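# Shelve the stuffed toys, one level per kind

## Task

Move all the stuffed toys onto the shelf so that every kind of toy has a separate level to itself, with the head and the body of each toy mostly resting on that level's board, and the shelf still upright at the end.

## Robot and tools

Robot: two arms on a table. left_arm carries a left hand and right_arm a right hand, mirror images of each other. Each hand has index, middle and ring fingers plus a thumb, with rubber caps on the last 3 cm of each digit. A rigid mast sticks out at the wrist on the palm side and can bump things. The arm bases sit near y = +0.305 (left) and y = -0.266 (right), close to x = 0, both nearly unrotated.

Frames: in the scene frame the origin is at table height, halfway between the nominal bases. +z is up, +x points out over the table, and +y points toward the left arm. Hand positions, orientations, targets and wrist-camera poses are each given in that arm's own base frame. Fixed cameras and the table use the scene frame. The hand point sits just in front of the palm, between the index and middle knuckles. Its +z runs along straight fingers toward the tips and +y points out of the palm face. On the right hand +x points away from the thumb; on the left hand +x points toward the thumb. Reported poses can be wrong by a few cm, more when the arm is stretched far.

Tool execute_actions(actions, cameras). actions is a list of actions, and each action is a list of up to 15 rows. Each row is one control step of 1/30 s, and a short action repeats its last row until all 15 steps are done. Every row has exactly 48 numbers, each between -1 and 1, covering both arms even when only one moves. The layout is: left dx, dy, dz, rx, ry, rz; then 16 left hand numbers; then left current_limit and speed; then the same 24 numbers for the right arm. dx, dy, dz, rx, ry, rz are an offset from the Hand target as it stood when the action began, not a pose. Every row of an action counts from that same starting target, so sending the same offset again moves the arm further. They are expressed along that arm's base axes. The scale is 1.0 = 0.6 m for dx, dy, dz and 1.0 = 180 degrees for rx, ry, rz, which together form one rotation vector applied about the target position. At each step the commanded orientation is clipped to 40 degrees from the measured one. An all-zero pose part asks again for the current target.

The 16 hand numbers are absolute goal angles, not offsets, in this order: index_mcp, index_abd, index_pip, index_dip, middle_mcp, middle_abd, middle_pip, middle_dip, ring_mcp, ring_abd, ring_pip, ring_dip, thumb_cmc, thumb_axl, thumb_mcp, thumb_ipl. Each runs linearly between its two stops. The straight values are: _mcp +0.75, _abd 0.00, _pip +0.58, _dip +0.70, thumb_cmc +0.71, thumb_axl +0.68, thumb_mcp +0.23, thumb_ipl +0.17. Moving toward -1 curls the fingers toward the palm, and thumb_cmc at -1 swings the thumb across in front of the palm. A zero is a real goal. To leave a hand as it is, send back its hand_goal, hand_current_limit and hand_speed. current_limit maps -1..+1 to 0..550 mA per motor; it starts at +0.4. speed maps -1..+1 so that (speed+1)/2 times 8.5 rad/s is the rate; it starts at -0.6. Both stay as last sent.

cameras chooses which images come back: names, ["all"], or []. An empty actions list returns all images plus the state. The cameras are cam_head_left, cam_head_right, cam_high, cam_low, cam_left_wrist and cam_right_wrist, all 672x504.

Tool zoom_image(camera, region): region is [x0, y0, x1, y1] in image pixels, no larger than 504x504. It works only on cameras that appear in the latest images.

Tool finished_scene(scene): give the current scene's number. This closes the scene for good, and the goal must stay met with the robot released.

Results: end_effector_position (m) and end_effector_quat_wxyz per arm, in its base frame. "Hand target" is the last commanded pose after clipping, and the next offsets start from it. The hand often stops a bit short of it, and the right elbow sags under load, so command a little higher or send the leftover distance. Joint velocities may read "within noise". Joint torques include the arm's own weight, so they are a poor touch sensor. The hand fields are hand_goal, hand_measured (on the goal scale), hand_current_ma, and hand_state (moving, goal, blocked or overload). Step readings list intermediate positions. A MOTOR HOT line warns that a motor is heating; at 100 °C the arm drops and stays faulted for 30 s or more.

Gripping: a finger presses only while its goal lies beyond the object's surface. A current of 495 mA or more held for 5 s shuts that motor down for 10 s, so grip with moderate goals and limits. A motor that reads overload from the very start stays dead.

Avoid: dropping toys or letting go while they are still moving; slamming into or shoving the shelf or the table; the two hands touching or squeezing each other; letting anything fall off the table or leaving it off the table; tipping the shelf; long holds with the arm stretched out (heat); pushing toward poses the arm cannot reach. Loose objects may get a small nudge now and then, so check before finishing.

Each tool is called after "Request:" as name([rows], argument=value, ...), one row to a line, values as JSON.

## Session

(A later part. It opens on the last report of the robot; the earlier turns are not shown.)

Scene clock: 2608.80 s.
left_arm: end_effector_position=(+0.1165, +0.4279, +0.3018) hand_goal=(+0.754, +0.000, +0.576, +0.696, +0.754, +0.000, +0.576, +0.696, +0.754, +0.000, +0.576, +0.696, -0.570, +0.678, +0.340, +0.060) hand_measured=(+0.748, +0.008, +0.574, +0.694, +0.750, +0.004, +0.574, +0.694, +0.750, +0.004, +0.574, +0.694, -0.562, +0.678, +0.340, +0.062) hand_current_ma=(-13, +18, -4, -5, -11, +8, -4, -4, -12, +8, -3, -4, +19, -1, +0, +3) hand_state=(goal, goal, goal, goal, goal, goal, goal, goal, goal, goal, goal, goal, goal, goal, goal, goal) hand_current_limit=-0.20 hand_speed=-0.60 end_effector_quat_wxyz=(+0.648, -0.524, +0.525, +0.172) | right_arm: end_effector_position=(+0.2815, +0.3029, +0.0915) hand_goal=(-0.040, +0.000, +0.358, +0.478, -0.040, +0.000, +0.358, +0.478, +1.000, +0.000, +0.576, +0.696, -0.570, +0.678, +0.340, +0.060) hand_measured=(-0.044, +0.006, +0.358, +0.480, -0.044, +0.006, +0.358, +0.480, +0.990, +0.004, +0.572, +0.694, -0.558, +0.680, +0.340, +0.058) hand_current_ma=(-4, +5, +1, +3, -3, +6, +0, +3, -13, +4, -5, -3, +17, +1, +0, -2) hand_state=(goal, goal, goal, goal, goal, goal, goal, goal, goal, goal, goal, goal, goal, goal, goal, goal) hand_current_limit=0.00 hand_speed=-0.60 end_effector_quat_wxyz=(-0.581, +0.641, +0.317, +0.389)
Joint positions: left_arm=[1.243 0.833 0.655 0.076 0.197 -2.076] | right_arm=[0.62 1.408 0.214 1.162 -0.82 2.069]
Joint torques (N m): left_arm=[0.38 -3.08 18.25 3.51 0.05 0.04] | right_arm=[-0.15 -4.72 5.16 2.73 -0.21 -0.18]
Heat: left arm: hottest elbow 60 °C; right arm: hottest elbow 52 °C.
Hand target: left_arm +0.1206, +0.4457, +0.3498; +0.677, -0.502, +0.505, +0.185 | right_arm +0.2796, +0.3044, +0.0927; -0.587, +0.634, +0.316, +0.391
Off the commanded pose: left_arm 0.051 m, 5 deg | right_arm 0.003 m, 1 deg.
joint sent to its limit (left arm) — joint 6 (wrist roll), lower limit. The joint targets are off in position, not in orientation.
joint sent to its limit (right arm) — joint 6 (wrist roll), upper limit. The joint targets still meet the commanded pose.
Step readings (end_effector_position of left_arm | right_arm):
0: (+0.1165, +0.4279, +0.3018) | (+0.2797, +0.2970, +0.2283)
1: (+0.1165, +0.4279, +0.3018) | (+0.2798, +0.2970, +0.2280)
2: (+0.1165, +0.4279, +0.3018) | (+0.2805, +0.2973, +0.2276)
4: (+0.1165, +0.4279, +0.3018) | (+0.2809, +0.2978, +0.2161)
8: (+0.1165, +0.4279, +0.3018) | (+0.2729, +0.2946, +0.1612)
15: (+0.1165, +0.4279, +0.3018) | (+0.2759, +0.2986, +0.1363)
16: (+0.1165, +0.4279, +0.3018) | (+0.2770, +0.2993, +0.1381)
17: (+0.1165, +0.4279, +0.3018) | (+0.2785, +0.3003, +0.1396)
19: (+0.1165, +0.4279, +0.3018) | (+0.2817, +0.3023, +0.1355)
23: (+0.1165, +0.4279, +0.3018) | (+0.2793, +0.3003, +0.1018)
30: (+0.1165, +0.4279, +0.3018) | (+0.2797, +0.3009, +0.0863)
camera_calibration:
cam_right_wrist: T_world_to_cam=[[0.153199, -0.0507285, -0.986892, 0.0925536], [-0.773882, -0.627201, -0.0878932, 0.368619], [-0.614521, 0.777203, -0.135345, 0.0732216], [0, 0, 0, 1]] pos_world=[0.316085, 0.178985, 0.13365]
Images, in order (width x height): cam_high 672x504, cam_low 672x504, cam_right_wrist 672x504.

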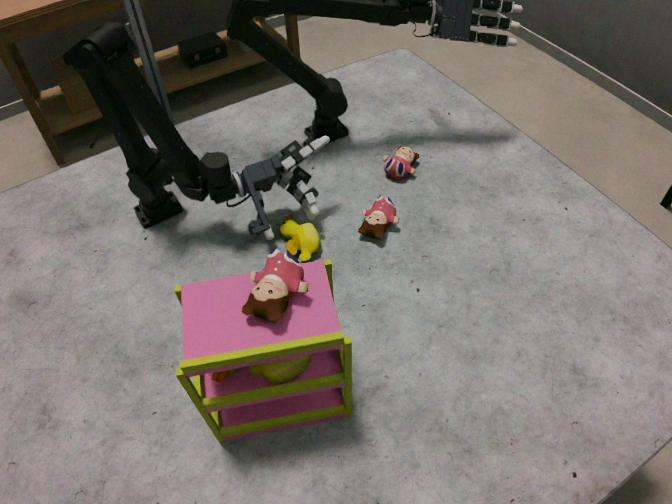

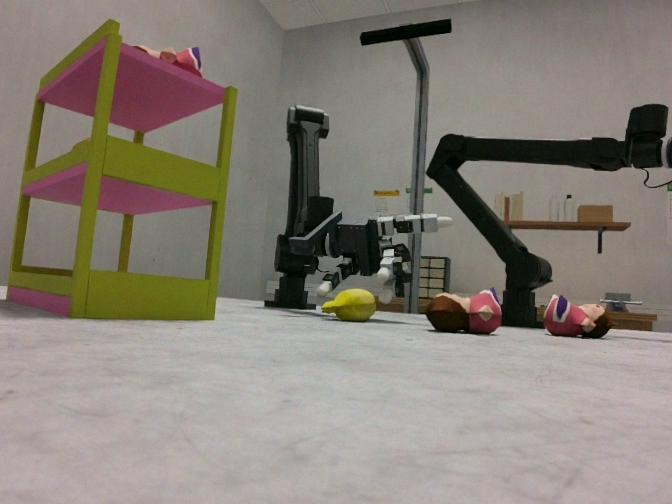

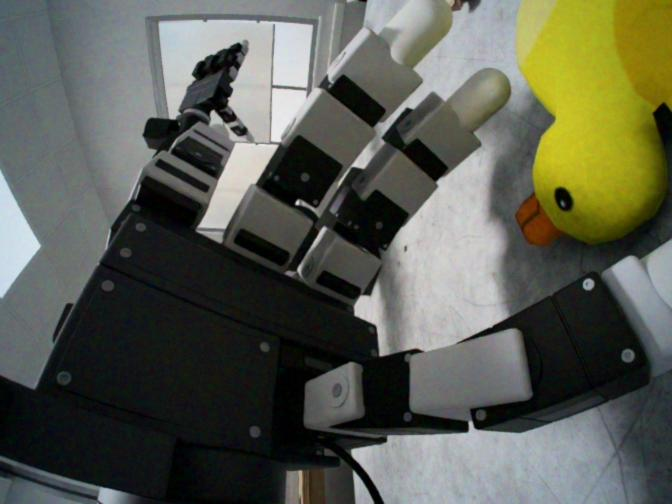

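Request:
execute_actions([
  [[0,0,0,0,0,0,0.754,0,0.576,0.696,0.754,0,0.576,0.696,0.754,0,0.576,0.696,-0.571,0.678,0.34,0.06,-0.2,-0.6,0.004,0.006,-0.036,0,0,0,-0.04,0,0.358,0.478,-0.04,0,0.358,0.478,1,0,0.576,0.696,-0.57,0.678,0.36,0.06,0,-0.6]],
], cameras=["cam_high","cam_low","cam_right_wrist"])

Request:
zoom_image(camera="cam_high", region=[220, 130, 380, 270])

Request:
zoom_image(camera="cam_low", region=[270, 200, 450, 340])

Scene clock: 2622.77 s.
left_arm: end_effector_position=(+0.1165, +0.4279, +0.3018) hand_goal=(+0.754, +0.000, +0.576, +0.696, +0.754, +0.000, +0.576, +0.696, +0.754, +0.000, +0.576, +0.696, -0.570, +0.678, +0.340, +0.060) hand_measured=(+0.748, +0.008, +0.574, +0.694, +0.750, +0.004, +0.574, +0.694, +0.750, +0.004, +0.574, +0.694, -0.562, +0.678, +0.340, +0.062) hand_current_ma=(-13, +18, -4, -5, -11, +8, -4, -4, -12, +8, -3, -4, +19, -1, +0, +3) hand_state=(goal, goal, goal, goal, goal, goal, goal, goal, goal, goal, goal, goal, goal, goal, goal, goal) hand_current_limit=-0.20 hand_speed=-0.60 end_effector_quat_wxyz=(+0.648, -0.524, +0.525, +0.172) | right_arm: end_effector_position=(+0.2830, +0.3051, +0.0684) hand_goal=(-0.040, +0.000, +0.358, +0.478, -0.040, +0.000, +0.358, +0.478, +1.000, +0.000, +0.576, +0.696, -0.570, +0.678, +0.360, +0.060) hand_measured=(-0.044, +0.006, +0.358, +0.480, -0.044, +0.006, +0.358, +0.480, +0.990, +0.004, +0.572, +0.694, -0.558, +0.680, +0.356, +0.058) hand_current_ma=(-4, +5, +1, +3, -3, +6, +0, +3, -13, +4, -5, -3, +17, +1, -5, -2) hand_state=(goal, goal, goal, goal, goal, goal, goal, goal, goal, goal, goal, goal, goal, goal, goal, goal) hand_current_limit=0.00 hand_speed=-0.60 end_effector_quat_wxyz=(-0.582, +0.641, +0.317, +0.388)
Joint positions: left_arm=[1.243 0.833 0.655 0.076 0.197 -2.076] | right_arm=[0.622 1.563 0.214 1.317 -0.82 2.07]
Joint torques (N m): left_arm=[0.38 -3.43 18.3 3.38 0.08 0.07] | right_arm=[0.15 -5.25 4.19 2.67 0.07 -0.18]
Heat: left arm: hottest elbow 61 °C; right arm: hottest elbow 48 °C.
Hand target: left_arm +0.1206, +0.4457, +0.3498; +0.677, -0.502, +0.505, +0.185 | right_arm +0.2819, +0.3081, +0.0712; -0.587, +0.634, +0.316, +0.391
Off the commanded pose: left_arm 0.051 m, 5 deg | right_arm 0.004 m, 1 deg.
joint sent to its limit (left arm) — joint 6 (wrist roll), lower limit. The joint targets are off in position, not in orientation.
joint sent to its limit (right arm) — joint 6 (wrist roll), upper limit. The joint targets still meet the commanded pose.
Step readings (end_effector_position of left_arm | right_arm):
0: (+0.1165, +0.4279, +0.3018) | (+0.2815, +0.3029, +0.0916)
1: (+0.1165, +0.4279, +0.3018) | (+0.2816, +0.3029, +0.0916)
2: (+0.1165, +0.4279, +0.3018) | (+0.2820, +0.3032, +0.0919)
4: (+0.1165, +0.4279, +0.3018) | (+0.2828, +0.3040, +0.0880)
8: (+0.1165, +0.4279, +0.3018) | (+0.2818, +0.3039, +0.0683)
15: (+0.1165, +0.4279, +0.3018) | (+0.2825, +0.3048, +0.0664)
camera_calibration:
cam_right_wrist: T_world_to_cam=[[0.151871, -0.0505086, -0.987109, 0.0699099], [-0.772574, -0.62898, -0.08668, 0.36925], [-0.616494, 0.775779, -0.134545, 0.0701178], [0, 0, 0, 1]] pos_world=[0.317883, 0.181386, 0.110449]
Images, in order (width x height): cam_high 672x504, cam_low 672x504, cam_right_wrist 672x504.

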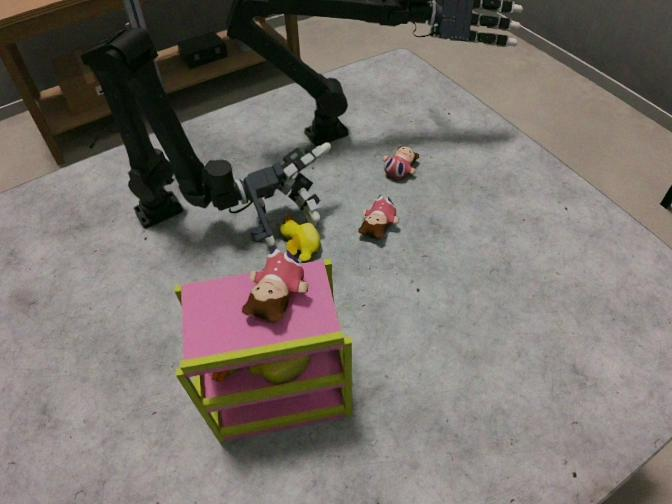

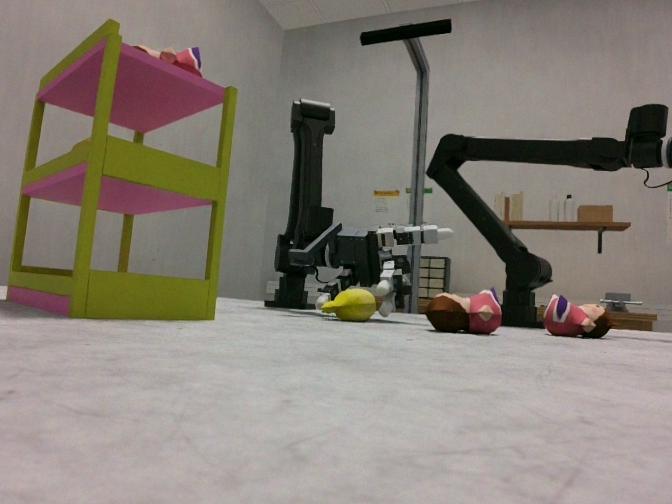

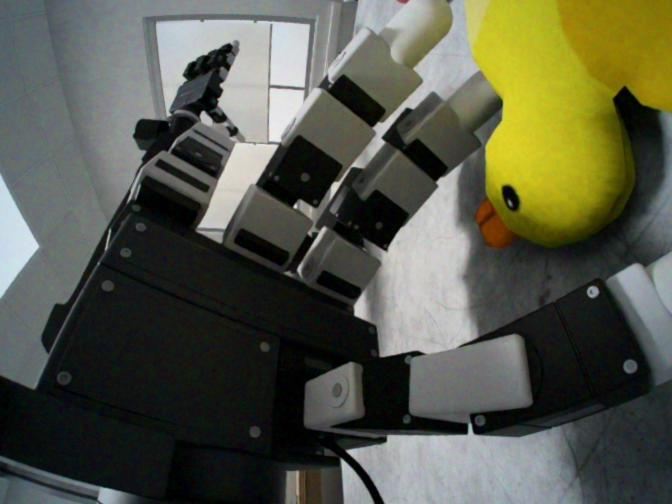

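Scaled by 3.150 from the camera's 672x504 image, which has a finer 960x720 frame.

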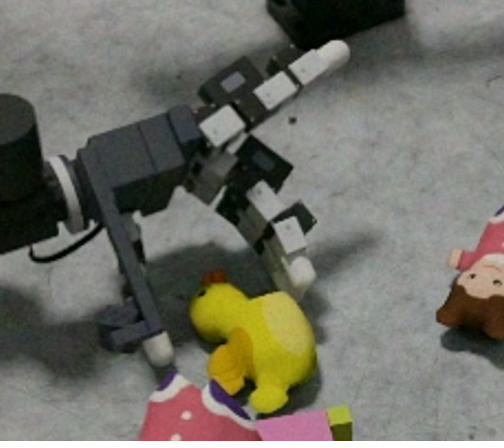

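Scaled by 2.800 from the camera's 672x504 image, which has a finer 960x720 frame.

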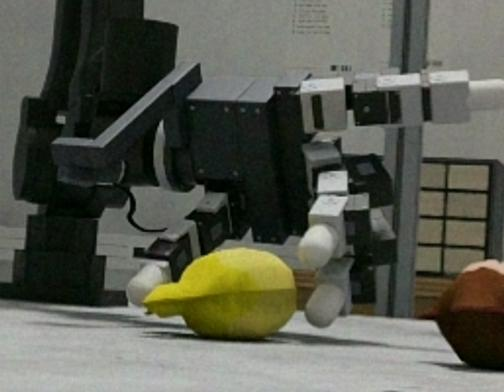

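Request:
execute_actions([
  [[0,0,0,0,0,0,0.754,0,0.576,0.696,0.754,0,0.576,0.696,0.754,0,0.576,0.696,-0.571,0.678,0.34,0.06,-0.2,-0.6,0,0,0.003,0,0,0,-0.25,0,0.34,0.46,-0.2,0,0.34,0.46,1,0,0.576,0.696,-0.57,0.678,0.12,0.04,0,-0.75]],
  [[0,0,0,0,0,0,0.754,0,0.576,0.696,0.754,0,0.576,0.696,0.754,0,0.576,0.696,-0.571,0.678,0.34,0.06,-0.2,-0.6,0,0,0,0,0,0,-0.4,0,0.31,0.43,-0.32,0,0.31,0.43,1,0,0.576,0.696,-0.57,0.678,-0.1,0,0,-0.75]],
], cameras=["cam_high","cam_low","cam_right_wrist"])

Request:
zoom_image(camera="cam_high", region=[220, 130, 380, 270])

Request:
zoom_image(camera="cam_low", region=[270, 200, 450, 340])

Scene clock: 2629.87 s.
left_arm: end_effector_position=(+0.1165, +0.4279, +0.3018) hand_goal=(+0.754, +0.000, +0.576, +0.696, +0.754, +0.000, +0.576, +0.696, +0.754, +0.000, +0.576, +0.696, -0.570, +0.678, +0.340, +0.060) hand_measured=(+0.748, +0.008, +0.574, +0.694, +0.750, +0.004, +0.574, +0.694, +0.750, +0.004, +0.574, +0.694, -0.562, +0.678, +0.340, +0.062) hand_current_ma=(-13, +18, -4, -5, -11, +8, -4, -4, -12, +8, -3, -4, +19, -1, +0, +3) hand_state=(goal, goal, goal, goal, goal, goal, goal, goal, goal, goal, goal, goal, goal, goal, goal, goal) hand_current_limit=-0.20 hand_speed=-0.60 end_effector_quat_wxyz=(+0.648, -0.524, +0.525, +0.172) | right_arm: end_effector_position=(+0.2828, +0.3053, +0.0683) hand_goal=(-0.400, +0.000, +0.310, +0.430, -0.320, +0.000, +0.310, +0.430, +1.000, +0.000, +0.576, +0.696, -0.570, +0.678, -0.100, +0.000) hand_measured=(-0.268, -0.004, +0.342, +0.454, -0.236, -0.016, +0.340, +0.454, +0.990, +0.004, +0.572, +0.694, -0.536, +0.684, +0.152, +0.034) hand_current_ma=(+275, -3, +69, +44, +268, -23, +62, +47, -13, +4, -5, -3, +72, +7, +275, +111) hand_state=(blocked, goal, blocked, blocked, blocked, goal, blocked, blocked, goal, goal, goal, goal, blocked, goal, blocked, blocked) hand_current_limit=0.00 hand_speed=-0.75 end_effector_quat_wxyz=(-0.582, +0.641, +0.317, +0.387)
Joint positions: left_arm=[1.243 0.833 0.655 0.076 0.197 -2.076] | right_arm=[0.623 1.564 0.214 1.317 -0.82 2.07]
Joint torques (N m): left_arm=[0.03 -3.14 18.25 3.54 0.08 0.06] | right_arm=[-0.21 -5.95 4.08 2.44 0.07 -0.18]
Heat: left arm: hottest elbow 62 °C; right arm: hottest elbow 47 °C.
Hand target: left_arm +0.1206, +0.4457, +0.3498; +0.677, -0.502, +0.505, +0.185 | right_arm +0.2819, +0.3080, +0.0729; -0.587, +0.634, +0.316, +0.391
Off the commanded pose: left_arm 0.051 m, 5 deg | right_arm 0.005 m, 1 deg.
joint sent to its limit (left arm) — joint 6 (wrist roll), lower limit. The joint targets are off in position, not in orientation.
joint sent to its limit (right arm) — joint 6 (wrist roll), upper limit. The joint targets still meet the commanded pose.
Step readings (end_effector_position of left_arm | right_arm):
0: (+0.1165, +0.4279, +0.3018) | (+0.2830, +0.3051, +0.0683)
1: (+0.1165, +0.4279, +0.3018) | (+0.2830, +0.3051, +0.0683)
2: (+0.1165, +0.4279, +0.3018) | (+0.2830, +0.3051, +0.0683)
4: (+0.1165, +0.4279, +0.3018) | (+0.2830, +0.3051, +0.0683)
8: (+0.1165, +0.4279, +0.3018) | (+0.2828, +0.3053, +0.0683)
15: (+0.1165, +0.4279, +0.3018) | (+0.2828, +0.3053, +0.0683)
16: (+0.1165, +0.4279, +0.3018) | (+0.2828, +0.3053, +0.0683)
17: (+0.1165, +0.4279, +0.3018) | (+0.2828, +0.3053, +0.0683)
19: (+0.1165, +0.4279, +0.3018) | (+0.2828, +0.3053, +0.0683)
23: (+0.1165, +0.4279, +0.3018) | (+0.2828, +0.3053, +0.0683)
30: (+0.1165, +0.4279, +0.3018) | (+0.2828, +0.3053, +0.0683)
camera_calibration:
cam_right_wrist: T_world_to_cam=[[0.151547, -0.0505651, -0.987156, 0.0699698], [-0.772144, -0.629561, -0.0862908, 0.369138], [-0.617112, 0.775304, -0.134452, 0.0700975], [0, 0, 0, 1]] pos_world=[0.317682, 0.181586, 0.110349]
Images, in order (width x height): cam_high 672x504, cam_low 672x504, cam_right_wrist 672x504.

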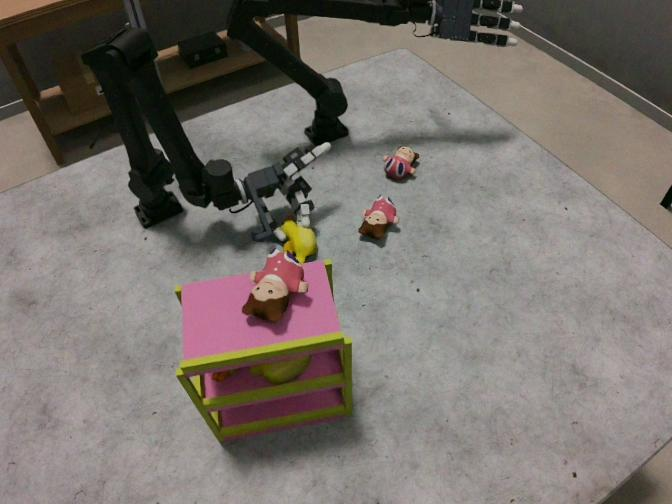

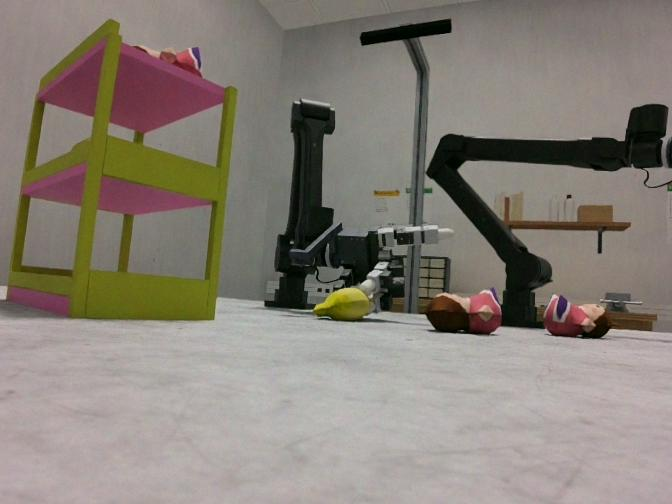

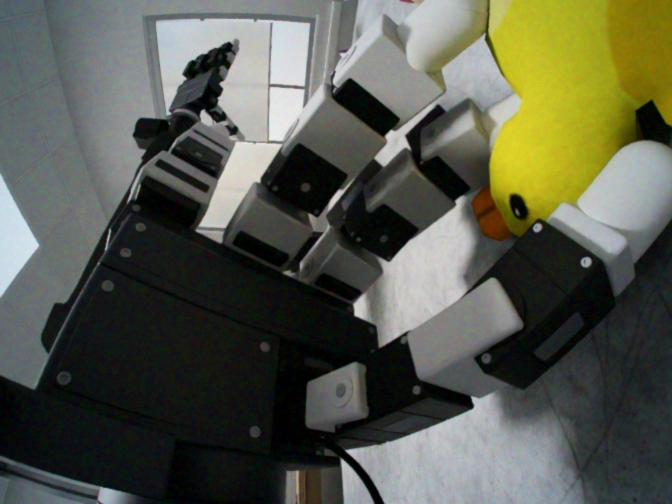

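Scaled by 3.150 from the camera's 672x504 image, which has a finer 960x720 frame.

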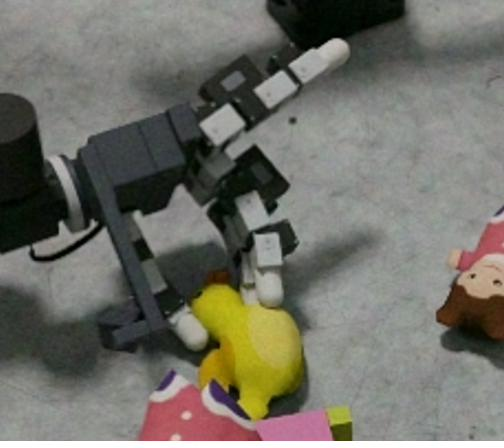

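Scaled by 2.800 from the camera's 672x504 image, which has a finer 960x720 frame.

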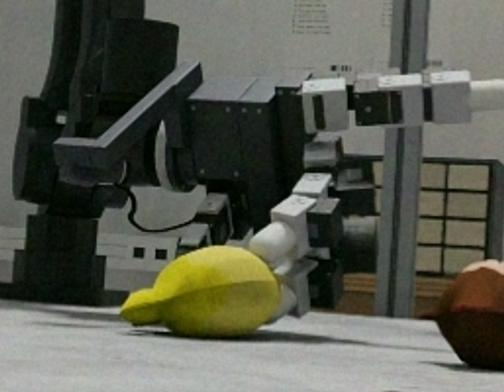

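Request:
execute_actions([
  [[0,0,0,0,0,0,0.754,0,0.576,0.696,0.754,0,0.576,0.696,0.754,0,0.576,0.696,-0.571,0.678,0.34,0.06,-0.2,-0.6,0,0,0.0,0,0,0,-0.5,0,0.286,0.406,-0.4,0,0.286,0.406,1,0,0.576,0.696,-0.57,0.678,-0.2,-0.05,0.15,-0.75]],
  [[0,0,0,0,0,0,0.754,0,0.576,0.696,0.754,0,0.576,0.696,0.754,0,0.576,0.696,-0.571,0.678,0.34,0.06,-0.2,-0.6,0,0,0.07,0,0,0,-0.5,0,0.286,0.406,-0.4,0,0.286,0.406,1,0,0.576,0.696,-0.57,0.678,-0.2,-0.05,0.15,-0.75]],
  [[0,0,0,0,0,0,0.754,0,0.576,0.696,0.754,0,0.576,0.696,0.754,0,0.576,0.696,-0.571,0.678,0.34,0.06,-0.2,-0.6,0,0,0.1,0,0,0,-0.5,0,0.286,0.406,-0.4,0,0.286,0.406,1,0,0.576,0.696,-0.57,0.678,-0.2,-0.05,0.15,-0.75]],
], cameras=["cam_high","cam_low","cam_right_wrist"])

Request:
zoom_image(camera="cam_high", region=[220, 130, 380, 270])

Request:
zoom_image(camera="cam_low", region=[270, 200, 450, 340])

Scene clock: 2640.50 s.
left_arm: end_effector_position=(+0.1165, +0.4279, +0.3018) hand_goal=(+0.754, +0.000, +0.576, +0.696, +0.754, +0.000, +0.576, +0.696, +0.754, +0.000, +0.576, +0.696, -0.570, +0.678, +0.340, +0.060) hand_measured=(+0.748, +0.008, +0.574, +0.694, +0.750, +0.004, +0.574, +0.694, +0.750, +0.004, +0.574, +0.694, -0.562, +0.678, +0.340, +0.062) hand_current_ma=(-13, +18, -4, -5, -11, +8, -4, -4, -12, +8, -3, -4, +19, -1, +0, +3) hand_state=(goal, goal, goal, goal, goal, goal, goal, goal, goal, goal, goal, goal, goal, goal, goal, goal) hand_current_limit=-0.20 hand_speed=-0.60 end_effector_quat_wxyz=(+0.648, -0.524, +0.525, +0.172) | right_arm: end_effector_position=(+0.2646, +0.2926, +0.1412) hand_goal=(-0.500, +0.000, +0.286, +0.406, -0.400, +0.000, +0.286, +0.406, +1.000, +0.000, +0.576, +0.696, -0.570, +0.678, -0.200, -0.050) hand_measured=(-0.282, +0.000, +0.342, +0.442, -0.398, +0.002, +0.288, +0.410, +0.990, +0.004, +0.572, +0.694, -0.516, +0.690, +0.150, -0.014) hand_current_ma=(+316, +0, +147, +77, +2, +1, +3, +3, -13, +4, -5, -3, +141, +21, +316, +118) hand_state=(blocked, goal, blocked, blocked, goal, goal, goal, goal, goal, goal, goal, goal, blocked, goal, blocked, blocked) hand_current_limit=0.15 hand_speed=-0.75 end_effector_quat_wxyz=(-0.580, +0.656, +0.310, +0.371)
Joint positions: left_arm=[1.243 0.833 0.655 0.076 0.197 -2.076] | right_arm=[0.623 1.014 0.238 0.7 -0.82 2.076]
Joint torques (N m): left_arm=[0.56 -3.49 18.35 3.47 0.11 0.07] | right_arm=[0.21 -3.84 14.02 1.48 0 -0.25]
Heat: left arm: hottest elbow 62 °C; right arm: hottest elbow 45 °C.
Hand target: left_arm +0.1206, +0.4457, +0.3498; +0.677, -0.502, +0.505, +0.185 | right_arm +0.2819, +0.3080, +0.1748; -0.587, +0.634, +0.316, +0.391
Off the commanded pose: left_arm 0.051 m, 5 deg | right_arm 0.041 m, 4 deg.
joint sent to its limit (left arm) — joint 6 (wrist roll), lower limit. The joint targets are off in position, not in orientation.
joint sent to its limit (right arm) — joint 6 (wrist roll), upper limit. The joint targets still meet the commanded pose.
Step readings (end_effector_position of left_arm | right_arm):
0: (+0.1165, +0.4279, +0.3018) | (+0.2828, +0.3053, +0.0683)
1: (+0.1165, +0.4279, +0.3018) | (+0.2828, +0.3053, +0.0683)
2: (+0.1165, +0.4279, +0.3018) | (+0.2828, +0.3053, +0.0683)
4: (+0.1165, +0.4279, +0.3018) | (+0.2828, +0.3053, +0.0683)
8: (+0.1165, +0.4279, +0.3018) | (+0.2828, +0.3053, +0.0683)
15: (+0.1165, +0.4279, +0.3018) | (+0.2828, +0.3053, +0.0683)
16: (+0.1165, +0.4279, +0.3018) | (+0.2828, +0.3054, +0.0687)
17: (+0.1165, +0.4279, +0.3018) | (+0.2827, +0.3053, +0.0697)
19: (+0.1165, +0.4279, +0.3018) | (+0.2821, +0.3050, +0.0773)
23: (+0.1165, +0.4279, +0.3018) | (+0.2816, +0.3048, +0.1061)
30: (+0.1165, +0.4279, +0.3018) | (+0.2782, +0.3023, +0.1084)
31: (+0.1165, +0.4279, +0.3018) | (+0.2776, +0.3020, +0.1064)
32: (+0.1165, +0.4279, +0.3018) | (+0.2765, +0.3011, +0.1047)
34: (+0.1165, +0.4279, +0.3018) | (+0.2732, +0.2988, +0.1102)
38: (+0.1165, +0.4279, +0.3018) | (+0.2681, +0.2951, +0.1420)
45: (+0.1165, +0.4279, +0.3018) | (+0.2663, +0.2938, +0.1480)
camera_calibration:
cam_right_wrist: T_world_to_cam=[[0.111696, -0.0745872, -0.990939, 0.162163], [-0.774812, -0.630935, -0.0398451, 0.347854], [-0.622246, 0.772242, -0.128264, 0.0799996], [0, 0, 0, 1]] pos_world=[0.301187, 0.169789, 0.184815]
Images, in order (width x height): cam_high 672x504, cam_low 672x504, cam_right_wrist 672x504.

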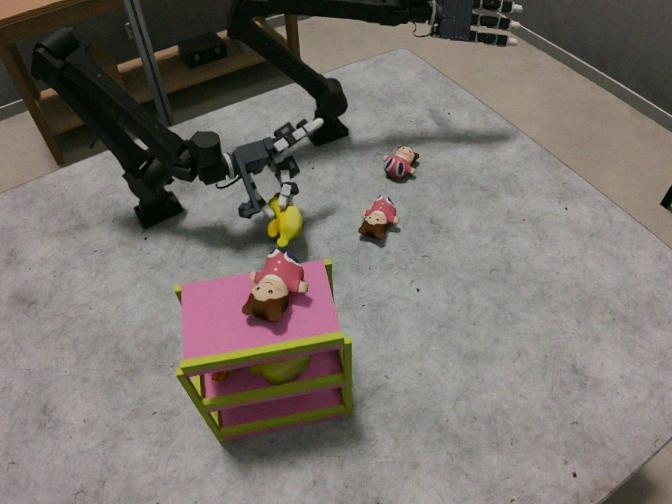

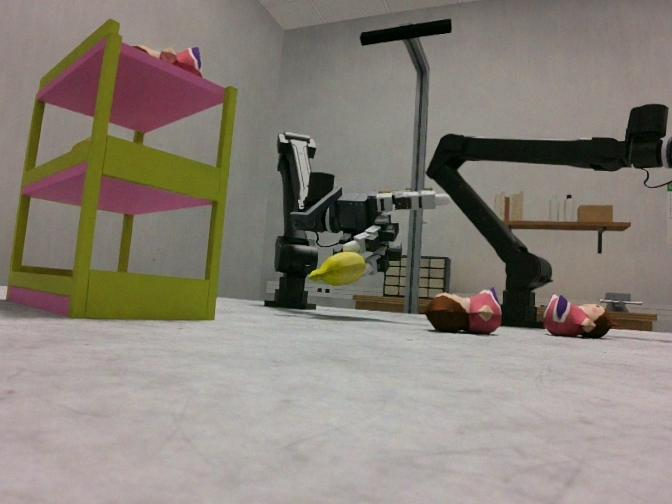

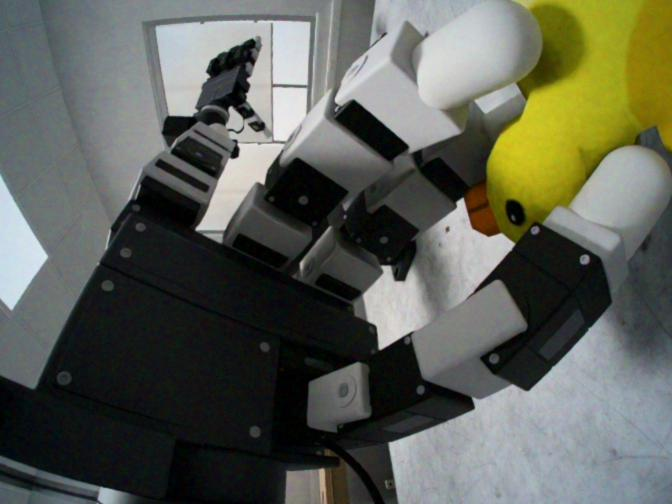

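Scaled by 3.150 from the camera's 672x504 image, which has a finer 960x720 frame.

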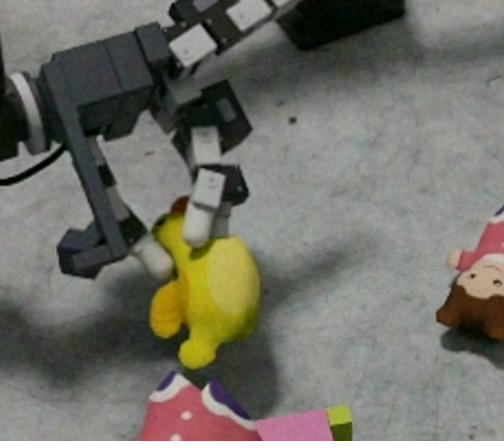

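Scaled by 2.800 from the camera's 672x504 image, which has a finer 960x720 frame.

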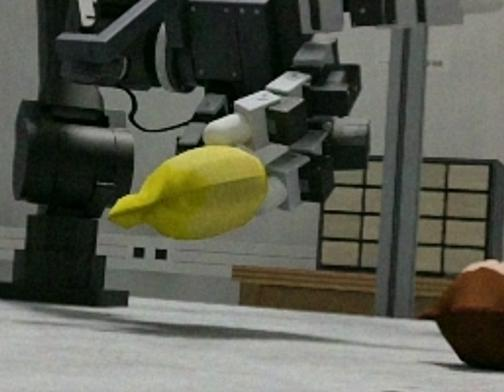

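Request:
execute_actions(actions=[], cameras=["cam_head_left","cam_head_right"])

Request:
zoom_image(camera="cam_head_left", region=[310, 60, 460, 210])

Request:
zoom_image(camera="cam_head_right", region=[310, 60, 460, 210])

Scene clock: 2647.83 s.
left_arm: end_effector_position=(+0.1165, +0.4279, +0.3018) hand_goal=(+0.754, +0.000, +0.576, +0.696, +0.754, +0.000, +0.576, +0.696, +0.754, +0.000, +0.576, +0.696, -0.570, +0.678, +0.340, +0.060) hand_measured=(+0.748, +0.008, +0.574, +0.694, +0.750, +0.004, +0.574, +0.694, +0.750, +0.004, +0.574, +0.694, -0.562, +0.678, +0.340, +0.062) hand_current_ma=(-13, +18, -4, -5, -11, +8, -4, -4, -12, +8, -3, -4, +19, -1, +0, +3) hand_state=(goal, goal, goal, goal, goal, goal, goal, goal, goal, goal, goal, goal, goal, goal, goal, goal) hand_current_limit=-0.20 hand_speed=-0.60 end_effector_quat_wxyz=(+0.648, -0.524, +0.525, +0.172) | right_arm: end_effector_position=(+0.2646, +0.2926, +0.1412) hand_goal=(-0.500, +0.000, +0.286, +0.406, -0.400, +0.000, +0.286, +0.406, +1.000, +0.000, +0.576, +0.696, -0.570, +0.678, -0.200, -0.050) hand_measured=(-0.282, +0.000, +0.342, +0.442, -0.398, +0.002, +0.288, +0.410, +0.990, +0.004, +0.572, +0.694, -0.516, +0.690, +0.150, -0.014) hand_current_ma=(+316, +0, +147, +77, +2, +1, +3, +3, -13, +4, -5, -3, +141, +21, +316, +118) hand_state=(blocked, goal, blocked, blocked, goal, goal, goal, goal, goal, goal, goal, goal, blocked, goal, blocked, blocked) hand_current_limit=0.15 hand_speed=-0.75 end_effector_quat_wxyz=(-0.580, +0.656, +0.310, +0.371)
Joint positions: left_arm=[1.243 0.833 0.655 0.076 0.197 -2.076] | right_arm=[0.623 1.014 0.238 0.7 -0.82 2.076]
Joint velocities: within noise
Joint torques (N m): left_arm=[0.62 -3.6 18.4 3.62 0.1 0.07] | right_arm=[-0.26 -3.66 14.02 1.57 -0.02 -0.23]
Heat: left arm: hottest elbow 63 °C; right arm: hottest elbow 46 °C.
Hand target: left_arm +0.1206, +0.4457, +0.3498; +0.677, -0.502, +0.505, +0.185 | right_arm +0.2819, +0.3080, +0.1749; -0.587, +0.634, +0.316, +0.391
Off the commanded pose: left_arm 0.051 m, 5 deg | right_arm 0.041 m, 4 deg.
Images, in order (width x height): cam_head_left 672x504, cam_head_right 672x504.

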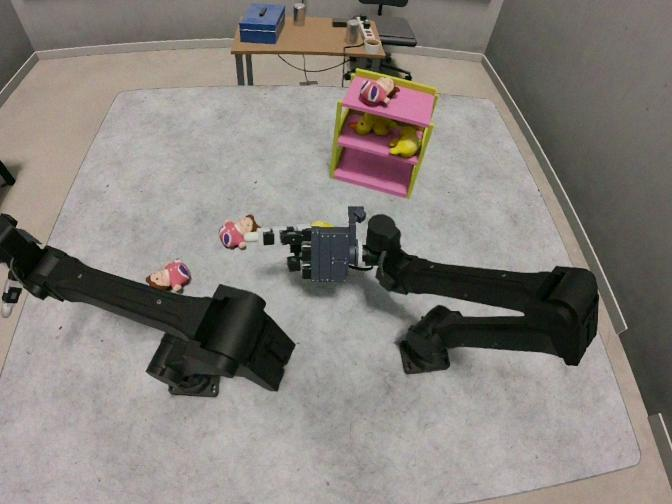

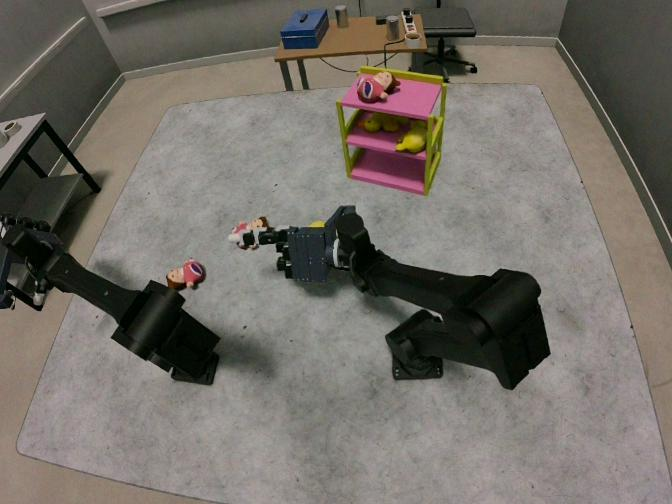

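Scaled by 3.360 from the camera's 672x504 image, which has a finer 960x720 frame.

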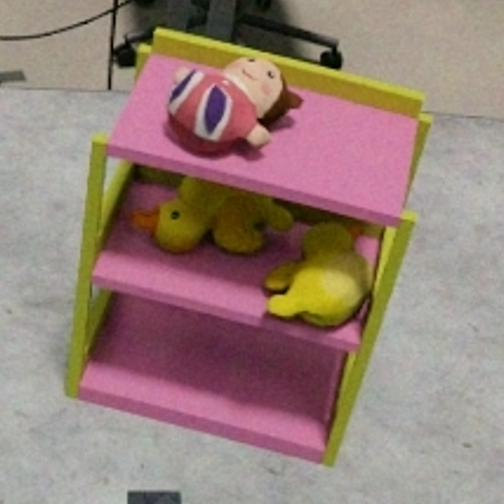

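Scaled by 3.360 from the camera's 672x504 image, which has a finer 960x720 frame.

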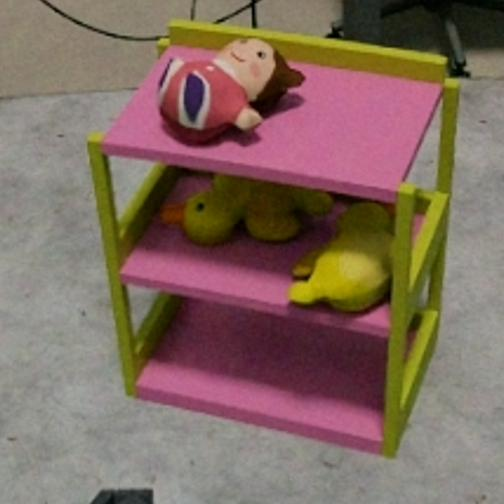

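Request:
execute_actions([
  [[0,0,0,0,0,0,0.754,0,0.576,0.696,0.754,0,0.576,0.696,0.754,0,0.576,0.696,-0.571,0.678,0.34,0.06,-0.2,-0.6,0.033,-0.033,0.133,0,0,0,-0.5,0,0.286,0.406,-0.4,0,0.286,0.406,1,0,0.576,0.696,-0.57,0.678,-0.2,-0.05,0.15,-0.75]],
  [[0,0,0,0,0,0,0.754,0,0.576,0.696,0.754,0,0.576,0.696,0.754,0,0.576,0.696,-0.571,0.678,0.34,0.06,-0.2,-0.6,0.0917,-0.05,0.033,0,0,-0.0889,-0.5,0,0.286,0.406,-0.4,0,0.286,0.406,1,0,0.576,0.696,-0.57,0.678,-0.2,-0.05,0.15,-0.75]],
  [[0,0,0,0,0,0,0.754,0,0.576,0.696,0.754,0,0.576,0.696,0.754,0,0.576,0.696,-0.571,0.678,0.34,0.06,-0.2,-0.6,0.0917,-0.05,0,0,0,-0.0889,-0.5,0,0.286,0.406,-0.4,0,0.286,0.406,1,0,0.576,0.696,-0.57,0.678,-0.2,-0.05,0.15,-0.75]],
  [[0,0,0,0,0,0,0.754,0,0.576,0.696,0.754,0,0.576,0.696,0.754,0,0.576,0.696,-0.571,0.678,0.34,0.06,-0.2,-0.6,0.0953,-0.0522,0,0,0,-0.0889,-0.5,0,0.286,0.406,-0.4,0,0.286,0.406,1,0,0.576,0.696,-0.57,0.678,-0.2,-0.05,0.15,-0.75]],
], cameras=["cam_head_right","cam_low","cam_high","cam_head_left"])

Request:
zoom_image(camera="cam_head_right", region=[290, 60, 460, 210])

Request:
zoom_image(camera="cam_head_left", region=[290, 80, 440, 230])

Scene clock: 2684.73 s.
left_arm: end_effector_position=(+0.1165, +0.4279, +0.3018) hand_goal=(+0.754, +0.000, +0.576, +0.696, +0.754, +0.000, +0.576, +0.696, +0.754, +0.000, +0.576, +0.696, -0.570, +0.678, +0.340, +0.060) hand_measured=(+0.748, +0.008, +0.574, +0.694, +0.750, +0.004, +0.574, +0.694, +0.750, +0.004, +0.574, +0.694, -0.562, +0.678, +0.340, +0.062) hand_current_ma=(-13, +18, -4, -5, -11, +8, -4, -4, -12, +8, -3, -4, +19, -1, +0, +3) hand_state=(goal, goal, goal, goal, goal, goal, goal, goal, goal, goal, goal, goal, goal, goal, goal, goal) hand_current_limit=-0.20 hand_speed=-0.60 end_effector_quat_wxyz=(+0.648, -0.524, +0.525, +0.172) | right_arm: end_effector_position=(+0.4429, +0.1859, +0.2234) hand_goal=(-0.500, +0.000, +0.286, +0.406, -0.400, +0.000, +0.286, +0.406, +1.000, +0.000, +0.576, +0.696, -0.570, +0.678, -0.200, -0.050) hand_measured=(-0.282, +0.002, +0.342, +0.442, -0.398, +0.002, +0.288, +0.410, +0.996, +0.004, +0.574, +0.694, -0.516, +0.690, +0.150, -0.014) hand_current_ma=(+316, +1, +147, +77, +1, +1, +2, +3, -5, +4, -3, -2, +141, +21, +316, +118) hand_state=(blocked, goal, blocked, blocked, goal, goal, goal, goal, goal, goal, goal, goal, blocked, goal, blocked, blocked) hand_current_limit=0.15 hand_speed=-0.75 end_effector_quat_wxyz=(-0.360, +0.744, +0.036, +0.563)
Joint positions: left_arm=[1.243 0.833 0.655 0.076 0.197 -2.076] | right_arm=[0.48 1.061 0.564 0.388 -0.137 2.076]
Joint torques (N m): left_arm=[0.44 -3.37 18.32 3.44 0.08 0.05] | right_arm=[-1.38 -4.95 16.81 3.07 0.14 -0.27]
Heat: left arm: hottest elbow 64 °C; right arm: hottest elbow 48 °C.
Hand target: left_arm +0.1206, +0.4457, +0.3498; +0.677, -0.502, +0.505, +0.185 | right_arm +0.4690, +0.1969, +0.2746; -0.378, +0.708, +0.031, +0.596
Off the commanded pose: left_arm 0.051 m, 5 deg | right_arm 0.058 m, 6 deg.
joint sent to its limit (left arm) — joint 6 (wrist roll), lower limit. The joint targets are off in position, not in orientation.
joint sent to its limit (right arm) — joint 6 (wrist roll), upper limit. The joint targets are off in position, not in orientation.
Step readings (end_effector_position of left_arm | right_arm):
0: (+0.1165, +0.4279, +0.3018) | (+0.2646, +0.2926, +0.1412)
1: (+0.1165, +0.4279, +0.3018) | (+0.2644, +0.2928, +0.1415)
2: (+0.1165, +0.4279, +0.3018) | (+0.2631, +0.2927, +0.1413)
4: (+0.1165, +0.4279, +0.3018) | (+0.2622, +0.2895, +0.1499)
8: (+0.1165, +0.4279, +0.3018) | (+0.2736, +0.2807, +0.1959)
15: (+0.1165, +0.4279, +0.3018) | (+0.2865, +0.2809, +0.2302)
16: (+0.1165, +0.4279, +0.3018) | (+0.2873, +0.2803, +0.2276)
17: (+0.1165, +0.4279, +0.3018) | (+0.2918, +0.2772, +0.2244)
19: (+0.1165, +0.4279, +0.3018) | (+0.3070, +0.2648, +0.2184)
23: (+0.1165, +0.4279, +0.3018) | (+0.3270, +0.2477, +0.2200)
30: (+0.1165, +0.4279, +0.3018) | (+0.3371, +0.2479, +0.2342)
31: (+0.1165, +0.4279, +0.3018) | (+0.3388, +0.2470, +0.2339)
32: (+0.1165, +0.4279, +0.3018) | (+0.3437, +0.2430, +0.2330)
34: (+0.1165, +0.4279, +0.3018) | (+0.3586, +0.2296, +0.2300)
38: (+0.1165, +0.4279, +0.3018) | (+0.3775, +0.2163, +0.2221)
45: (+0.1165, +0.4279, +0.3018) | (+0.3856, +0.2147, +0.2175)
46: (+0.1165, +0.4279, +0.3018) | (+0.3868, +0.2133, +0.2180)
47: (+0.1165, +0.4279, +0.3018) | (+0.3906, +0.2088, +0.2187)
49: (+0.1165, +0.4279, +0.3018) | (+0.4043, +0.1950, +0.2209)
53: (+0.1165, +0.4279, +0.3018) | (+0.4280, +0.1843, +0.2239)
60: (+0.1165, +0.4279, +0.3018) | (+0.4413, +0.1854, +0.2218)
Images, in order (width x height): cam_head_left 672x504, cam_head_right 672x504, cam_high 672x504, cam_low 672x504.

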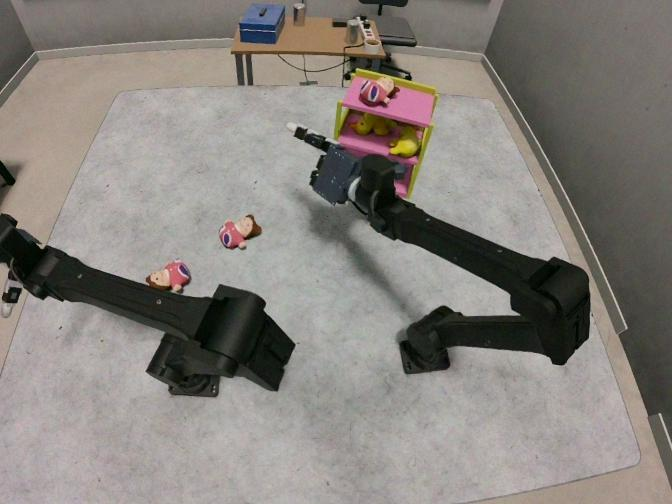

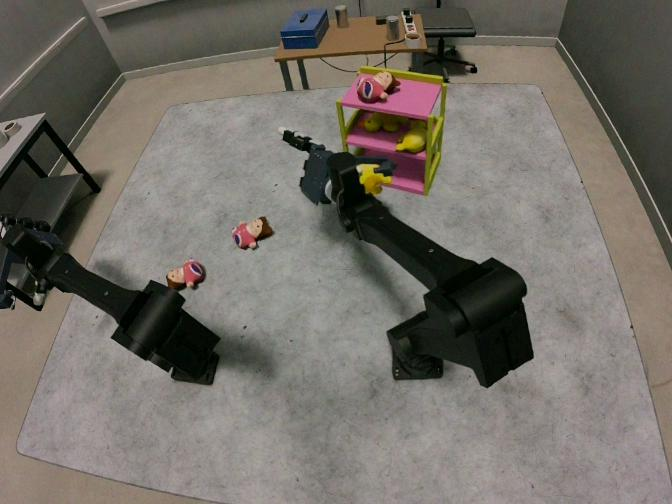

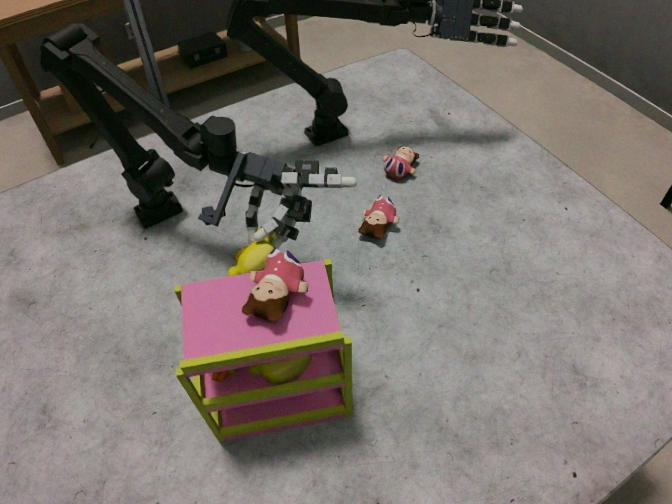

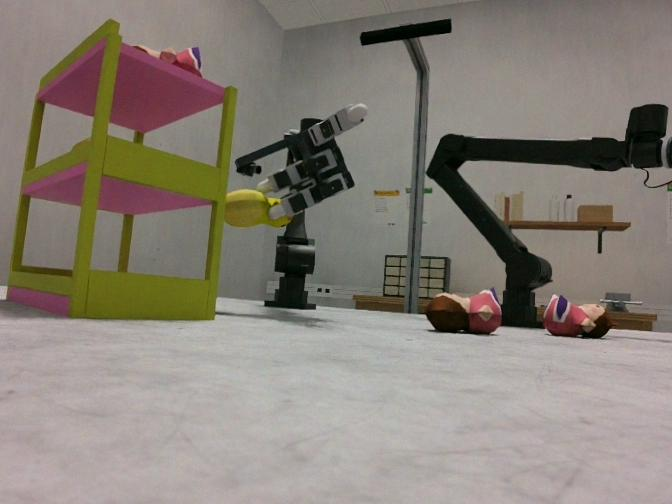

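Scaled by 2.965 from the camera's 672x504 image, which has a finer 960x720 frame.

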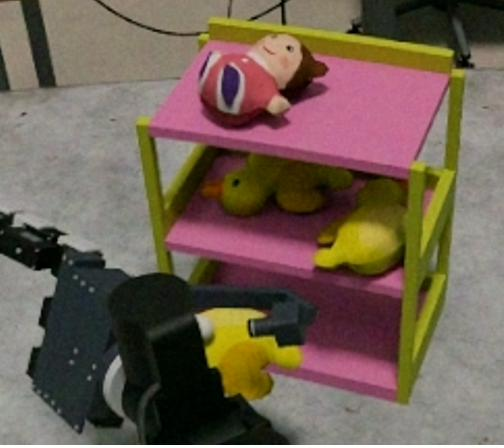

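Scaled by 3.360 from the camera's 672x504 image, which has a finer 960x720 frame.

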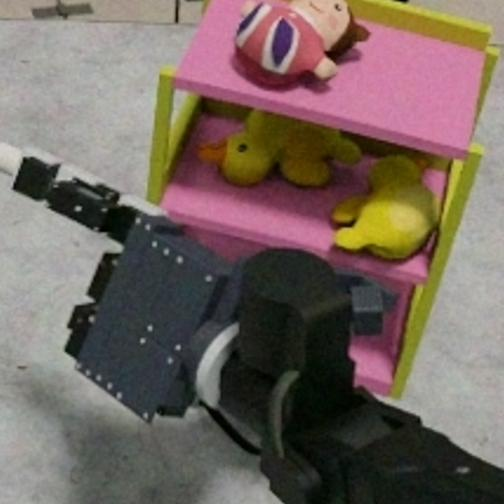

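Request:
execute_actions([
  [[0,0,0,0,0,0,0.754,0,0.576,0.696,0.754,0,0.576,0.696,0.754,0,0.576,0.696,-0.571,0.678,0.34,0.06,-0.2,-0.6,0,0,0.083,-0.0683,-0.0478,0,-0.5,0,0.286,0.406,-0.4,0,0.286,0.406,1,0,0.576,0.696,-0.57,0.678,-0.2,-0.05,0.15,-0.75]],
], cameras=["cam_head_right","cam_low","cam_right_wrist"])

Request:
zoom_image(camera="cam_head_right", region=[290, 60, 460, 210])

Request:
zoom_image(camera="cam_low", region=[180, 80, 360, 260])

Scene clock: 2697.60 s.
left_arm: end_effector_position=(+0.1165, +0.4279, +0.3018) hand_goal=(+0.754, +0.000, +0.576, +0.696, +0.754, +0.000, +0.576, +0.696, +0.754, +0.000, +0.576, +0.696, -0.570, +0.678, +0.340, +0.060) hand_measured=(+0.748, +0.008, +0.574, +0.694, +0.750, +0.004, +0.574, +0.694, +0.750, +0.004, +0.574, +0.694, -0.562, +0.678, +0.340, +0.062) hand_current_ma=(-13, +18, -4, -5, -11, +8, -4, -4, -12, +8, -3, -4, +19, -1, +0, +3) hand_state=(goal, goal, goal, goal, goal, goal, goal, goal, goal, goal, goal, goal, goal, goal, goal, goal) hand_current_limit=-0.20 hand_speed=-0.60 end_effector_quat_wxyz=(+0.648, -0.524, +0.525, +0.172) | right_arm: end_effector_position=(+0.4522, +0.1878, +0.2804) hand_goal=(-0.500, +0.000, +0.286, +0.406, -0.400, +0.000, +0.286, +0.406, +1.000, +0.000, +0.576, +0.696, -0.570, +0.678, -0.200, -0.050) hand_measured=(-0.282, +0.002, +0.342, +0.442, -0.398, +0.002, +0.288, +0.410, +0.996, +0.004, +0.574, +0.694, -0.516, +0.690, +0.150, -0.014) hand_current_ma=(+316, +1, +147, +77, +1, +1, +2, +3, -5, +4, -3, -2, +141, +21, +316, +118) hand_state=(blocked, goal, blocked, blocked, goal, goal, goal, goal, goal, goal, goal, goal, blocked, goal, blocked, blocked) hand_current_limit=0.15 hand_speed=-0.75 end_effector_quat_wxyz=(-0.293, +0.721, +0.117, +0.617)
Joint positions: left_arm=[1.243 0.833 0.655 0.076 0.197 -2.076] | right_arm=[0.519 1.025 0.63 0.329 -0.085 1.848]
Joint torques (N m): left_arm=[0.26 -3.43 18.37 3.41 0.06 0.03] | right_arm=[-0.21 -4.78 17.09 1.72 -0.09 -0.49]
Heat: left arm: hottest elbow 64 °C; right arm: hottest elbow 51 °C.
Hand target: left_arm +0.1206, +0.4457, +0.3498; +0.677, -0.502, +0.505, +0.185 | right_arm +0.4690, +0.1970, +0.3244; -0.296, +0.698, +0.123, +0.641
Off the commanded pose: left_arm 0.051 m, 5 deg | right_arm 0.048 m, 4 deg.
joint sent to its limit (left arm) — joint 6 (wrist roll), lower limit. The joint targets are off in position, not in orientation.
Step readings (end_effector_position of left_arm | right_arm):
0: (+0.1165, +0.4279, +0.3018) | (+0.4429, +0.1859, +0.2234)
1: (+0.1165, +0.4279, +0.3018) | (+0.4430, +0.1855, +0.2235)
2: (+0.1165, +0.4279, +0.3018) | (+0.4440, +0.1838, +0.2249)
4: (+0.1165, +0.4279, +0.3018) | (+0.4454, +0.1821, +0.2305)
8: (+0.1165, +0.4279, +0.3018) | (+0.4467, +0.1860, +0.2550)
15: (+0.1165, +0.4279, +0.3018) | (+0.4517, +0.1887, +0.2806)
camera_calibration:
cam_right_wrist: T_world_to_cam=[[0.163007, -0.358839, -0.919056, 0.281294], [-0.970344, 0.110218, -0.215137, 0.431095], [0.178496, 0.926869, -0.330231, -0.0389521], [0, 0, 0, 1]] pos_world=[0.37941, 0.0895282, 0.338406]
Images, in order (width x height): cam_head_right 672x504, cam_low 672x504, cam_right_wrist 672x504.

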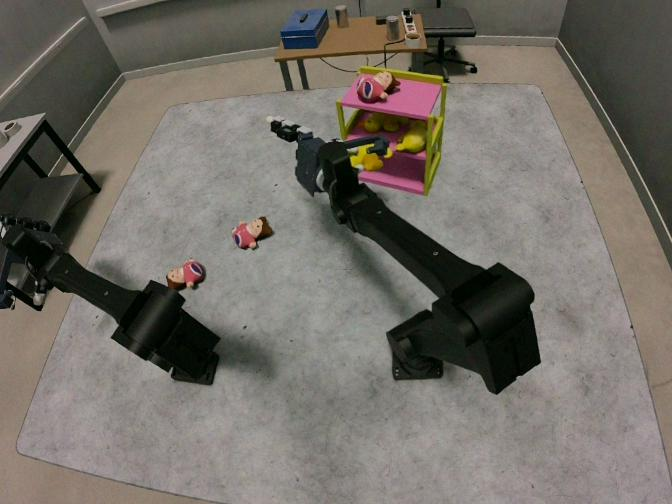

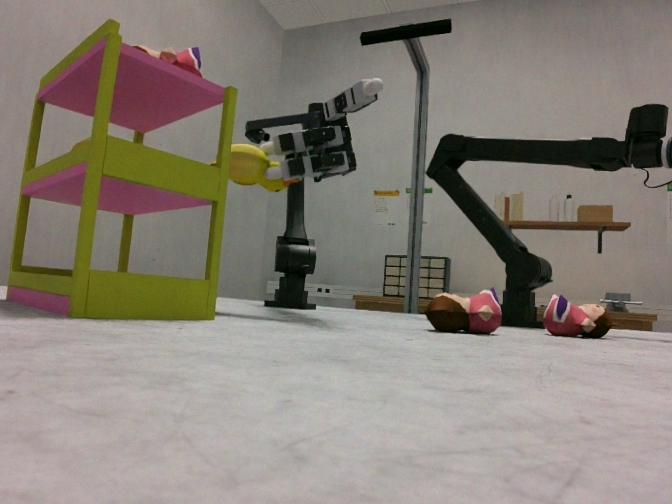

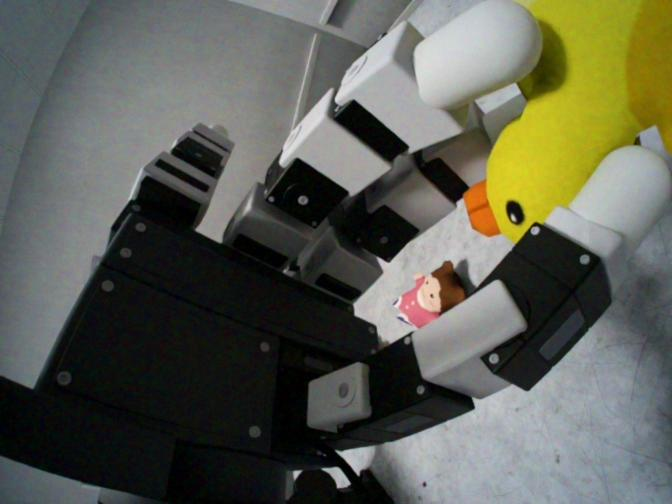

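Scaled by 2.965 from the camera's 672x504 image, which has a finer 960x720 frame.

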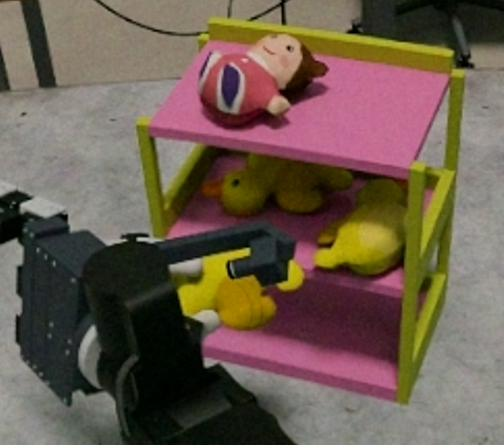

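Scaled by 2.800 from the camera's 672x504 image, which has a finer 960x720 frame.

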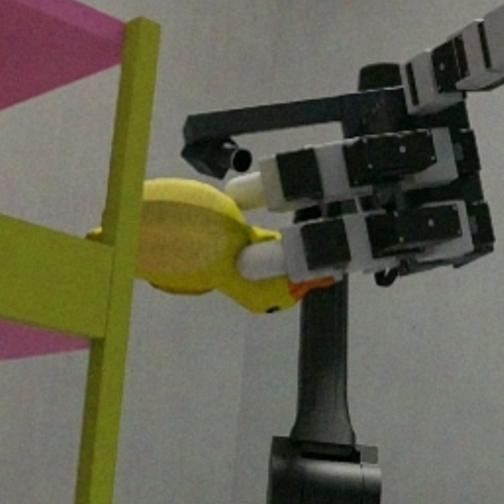

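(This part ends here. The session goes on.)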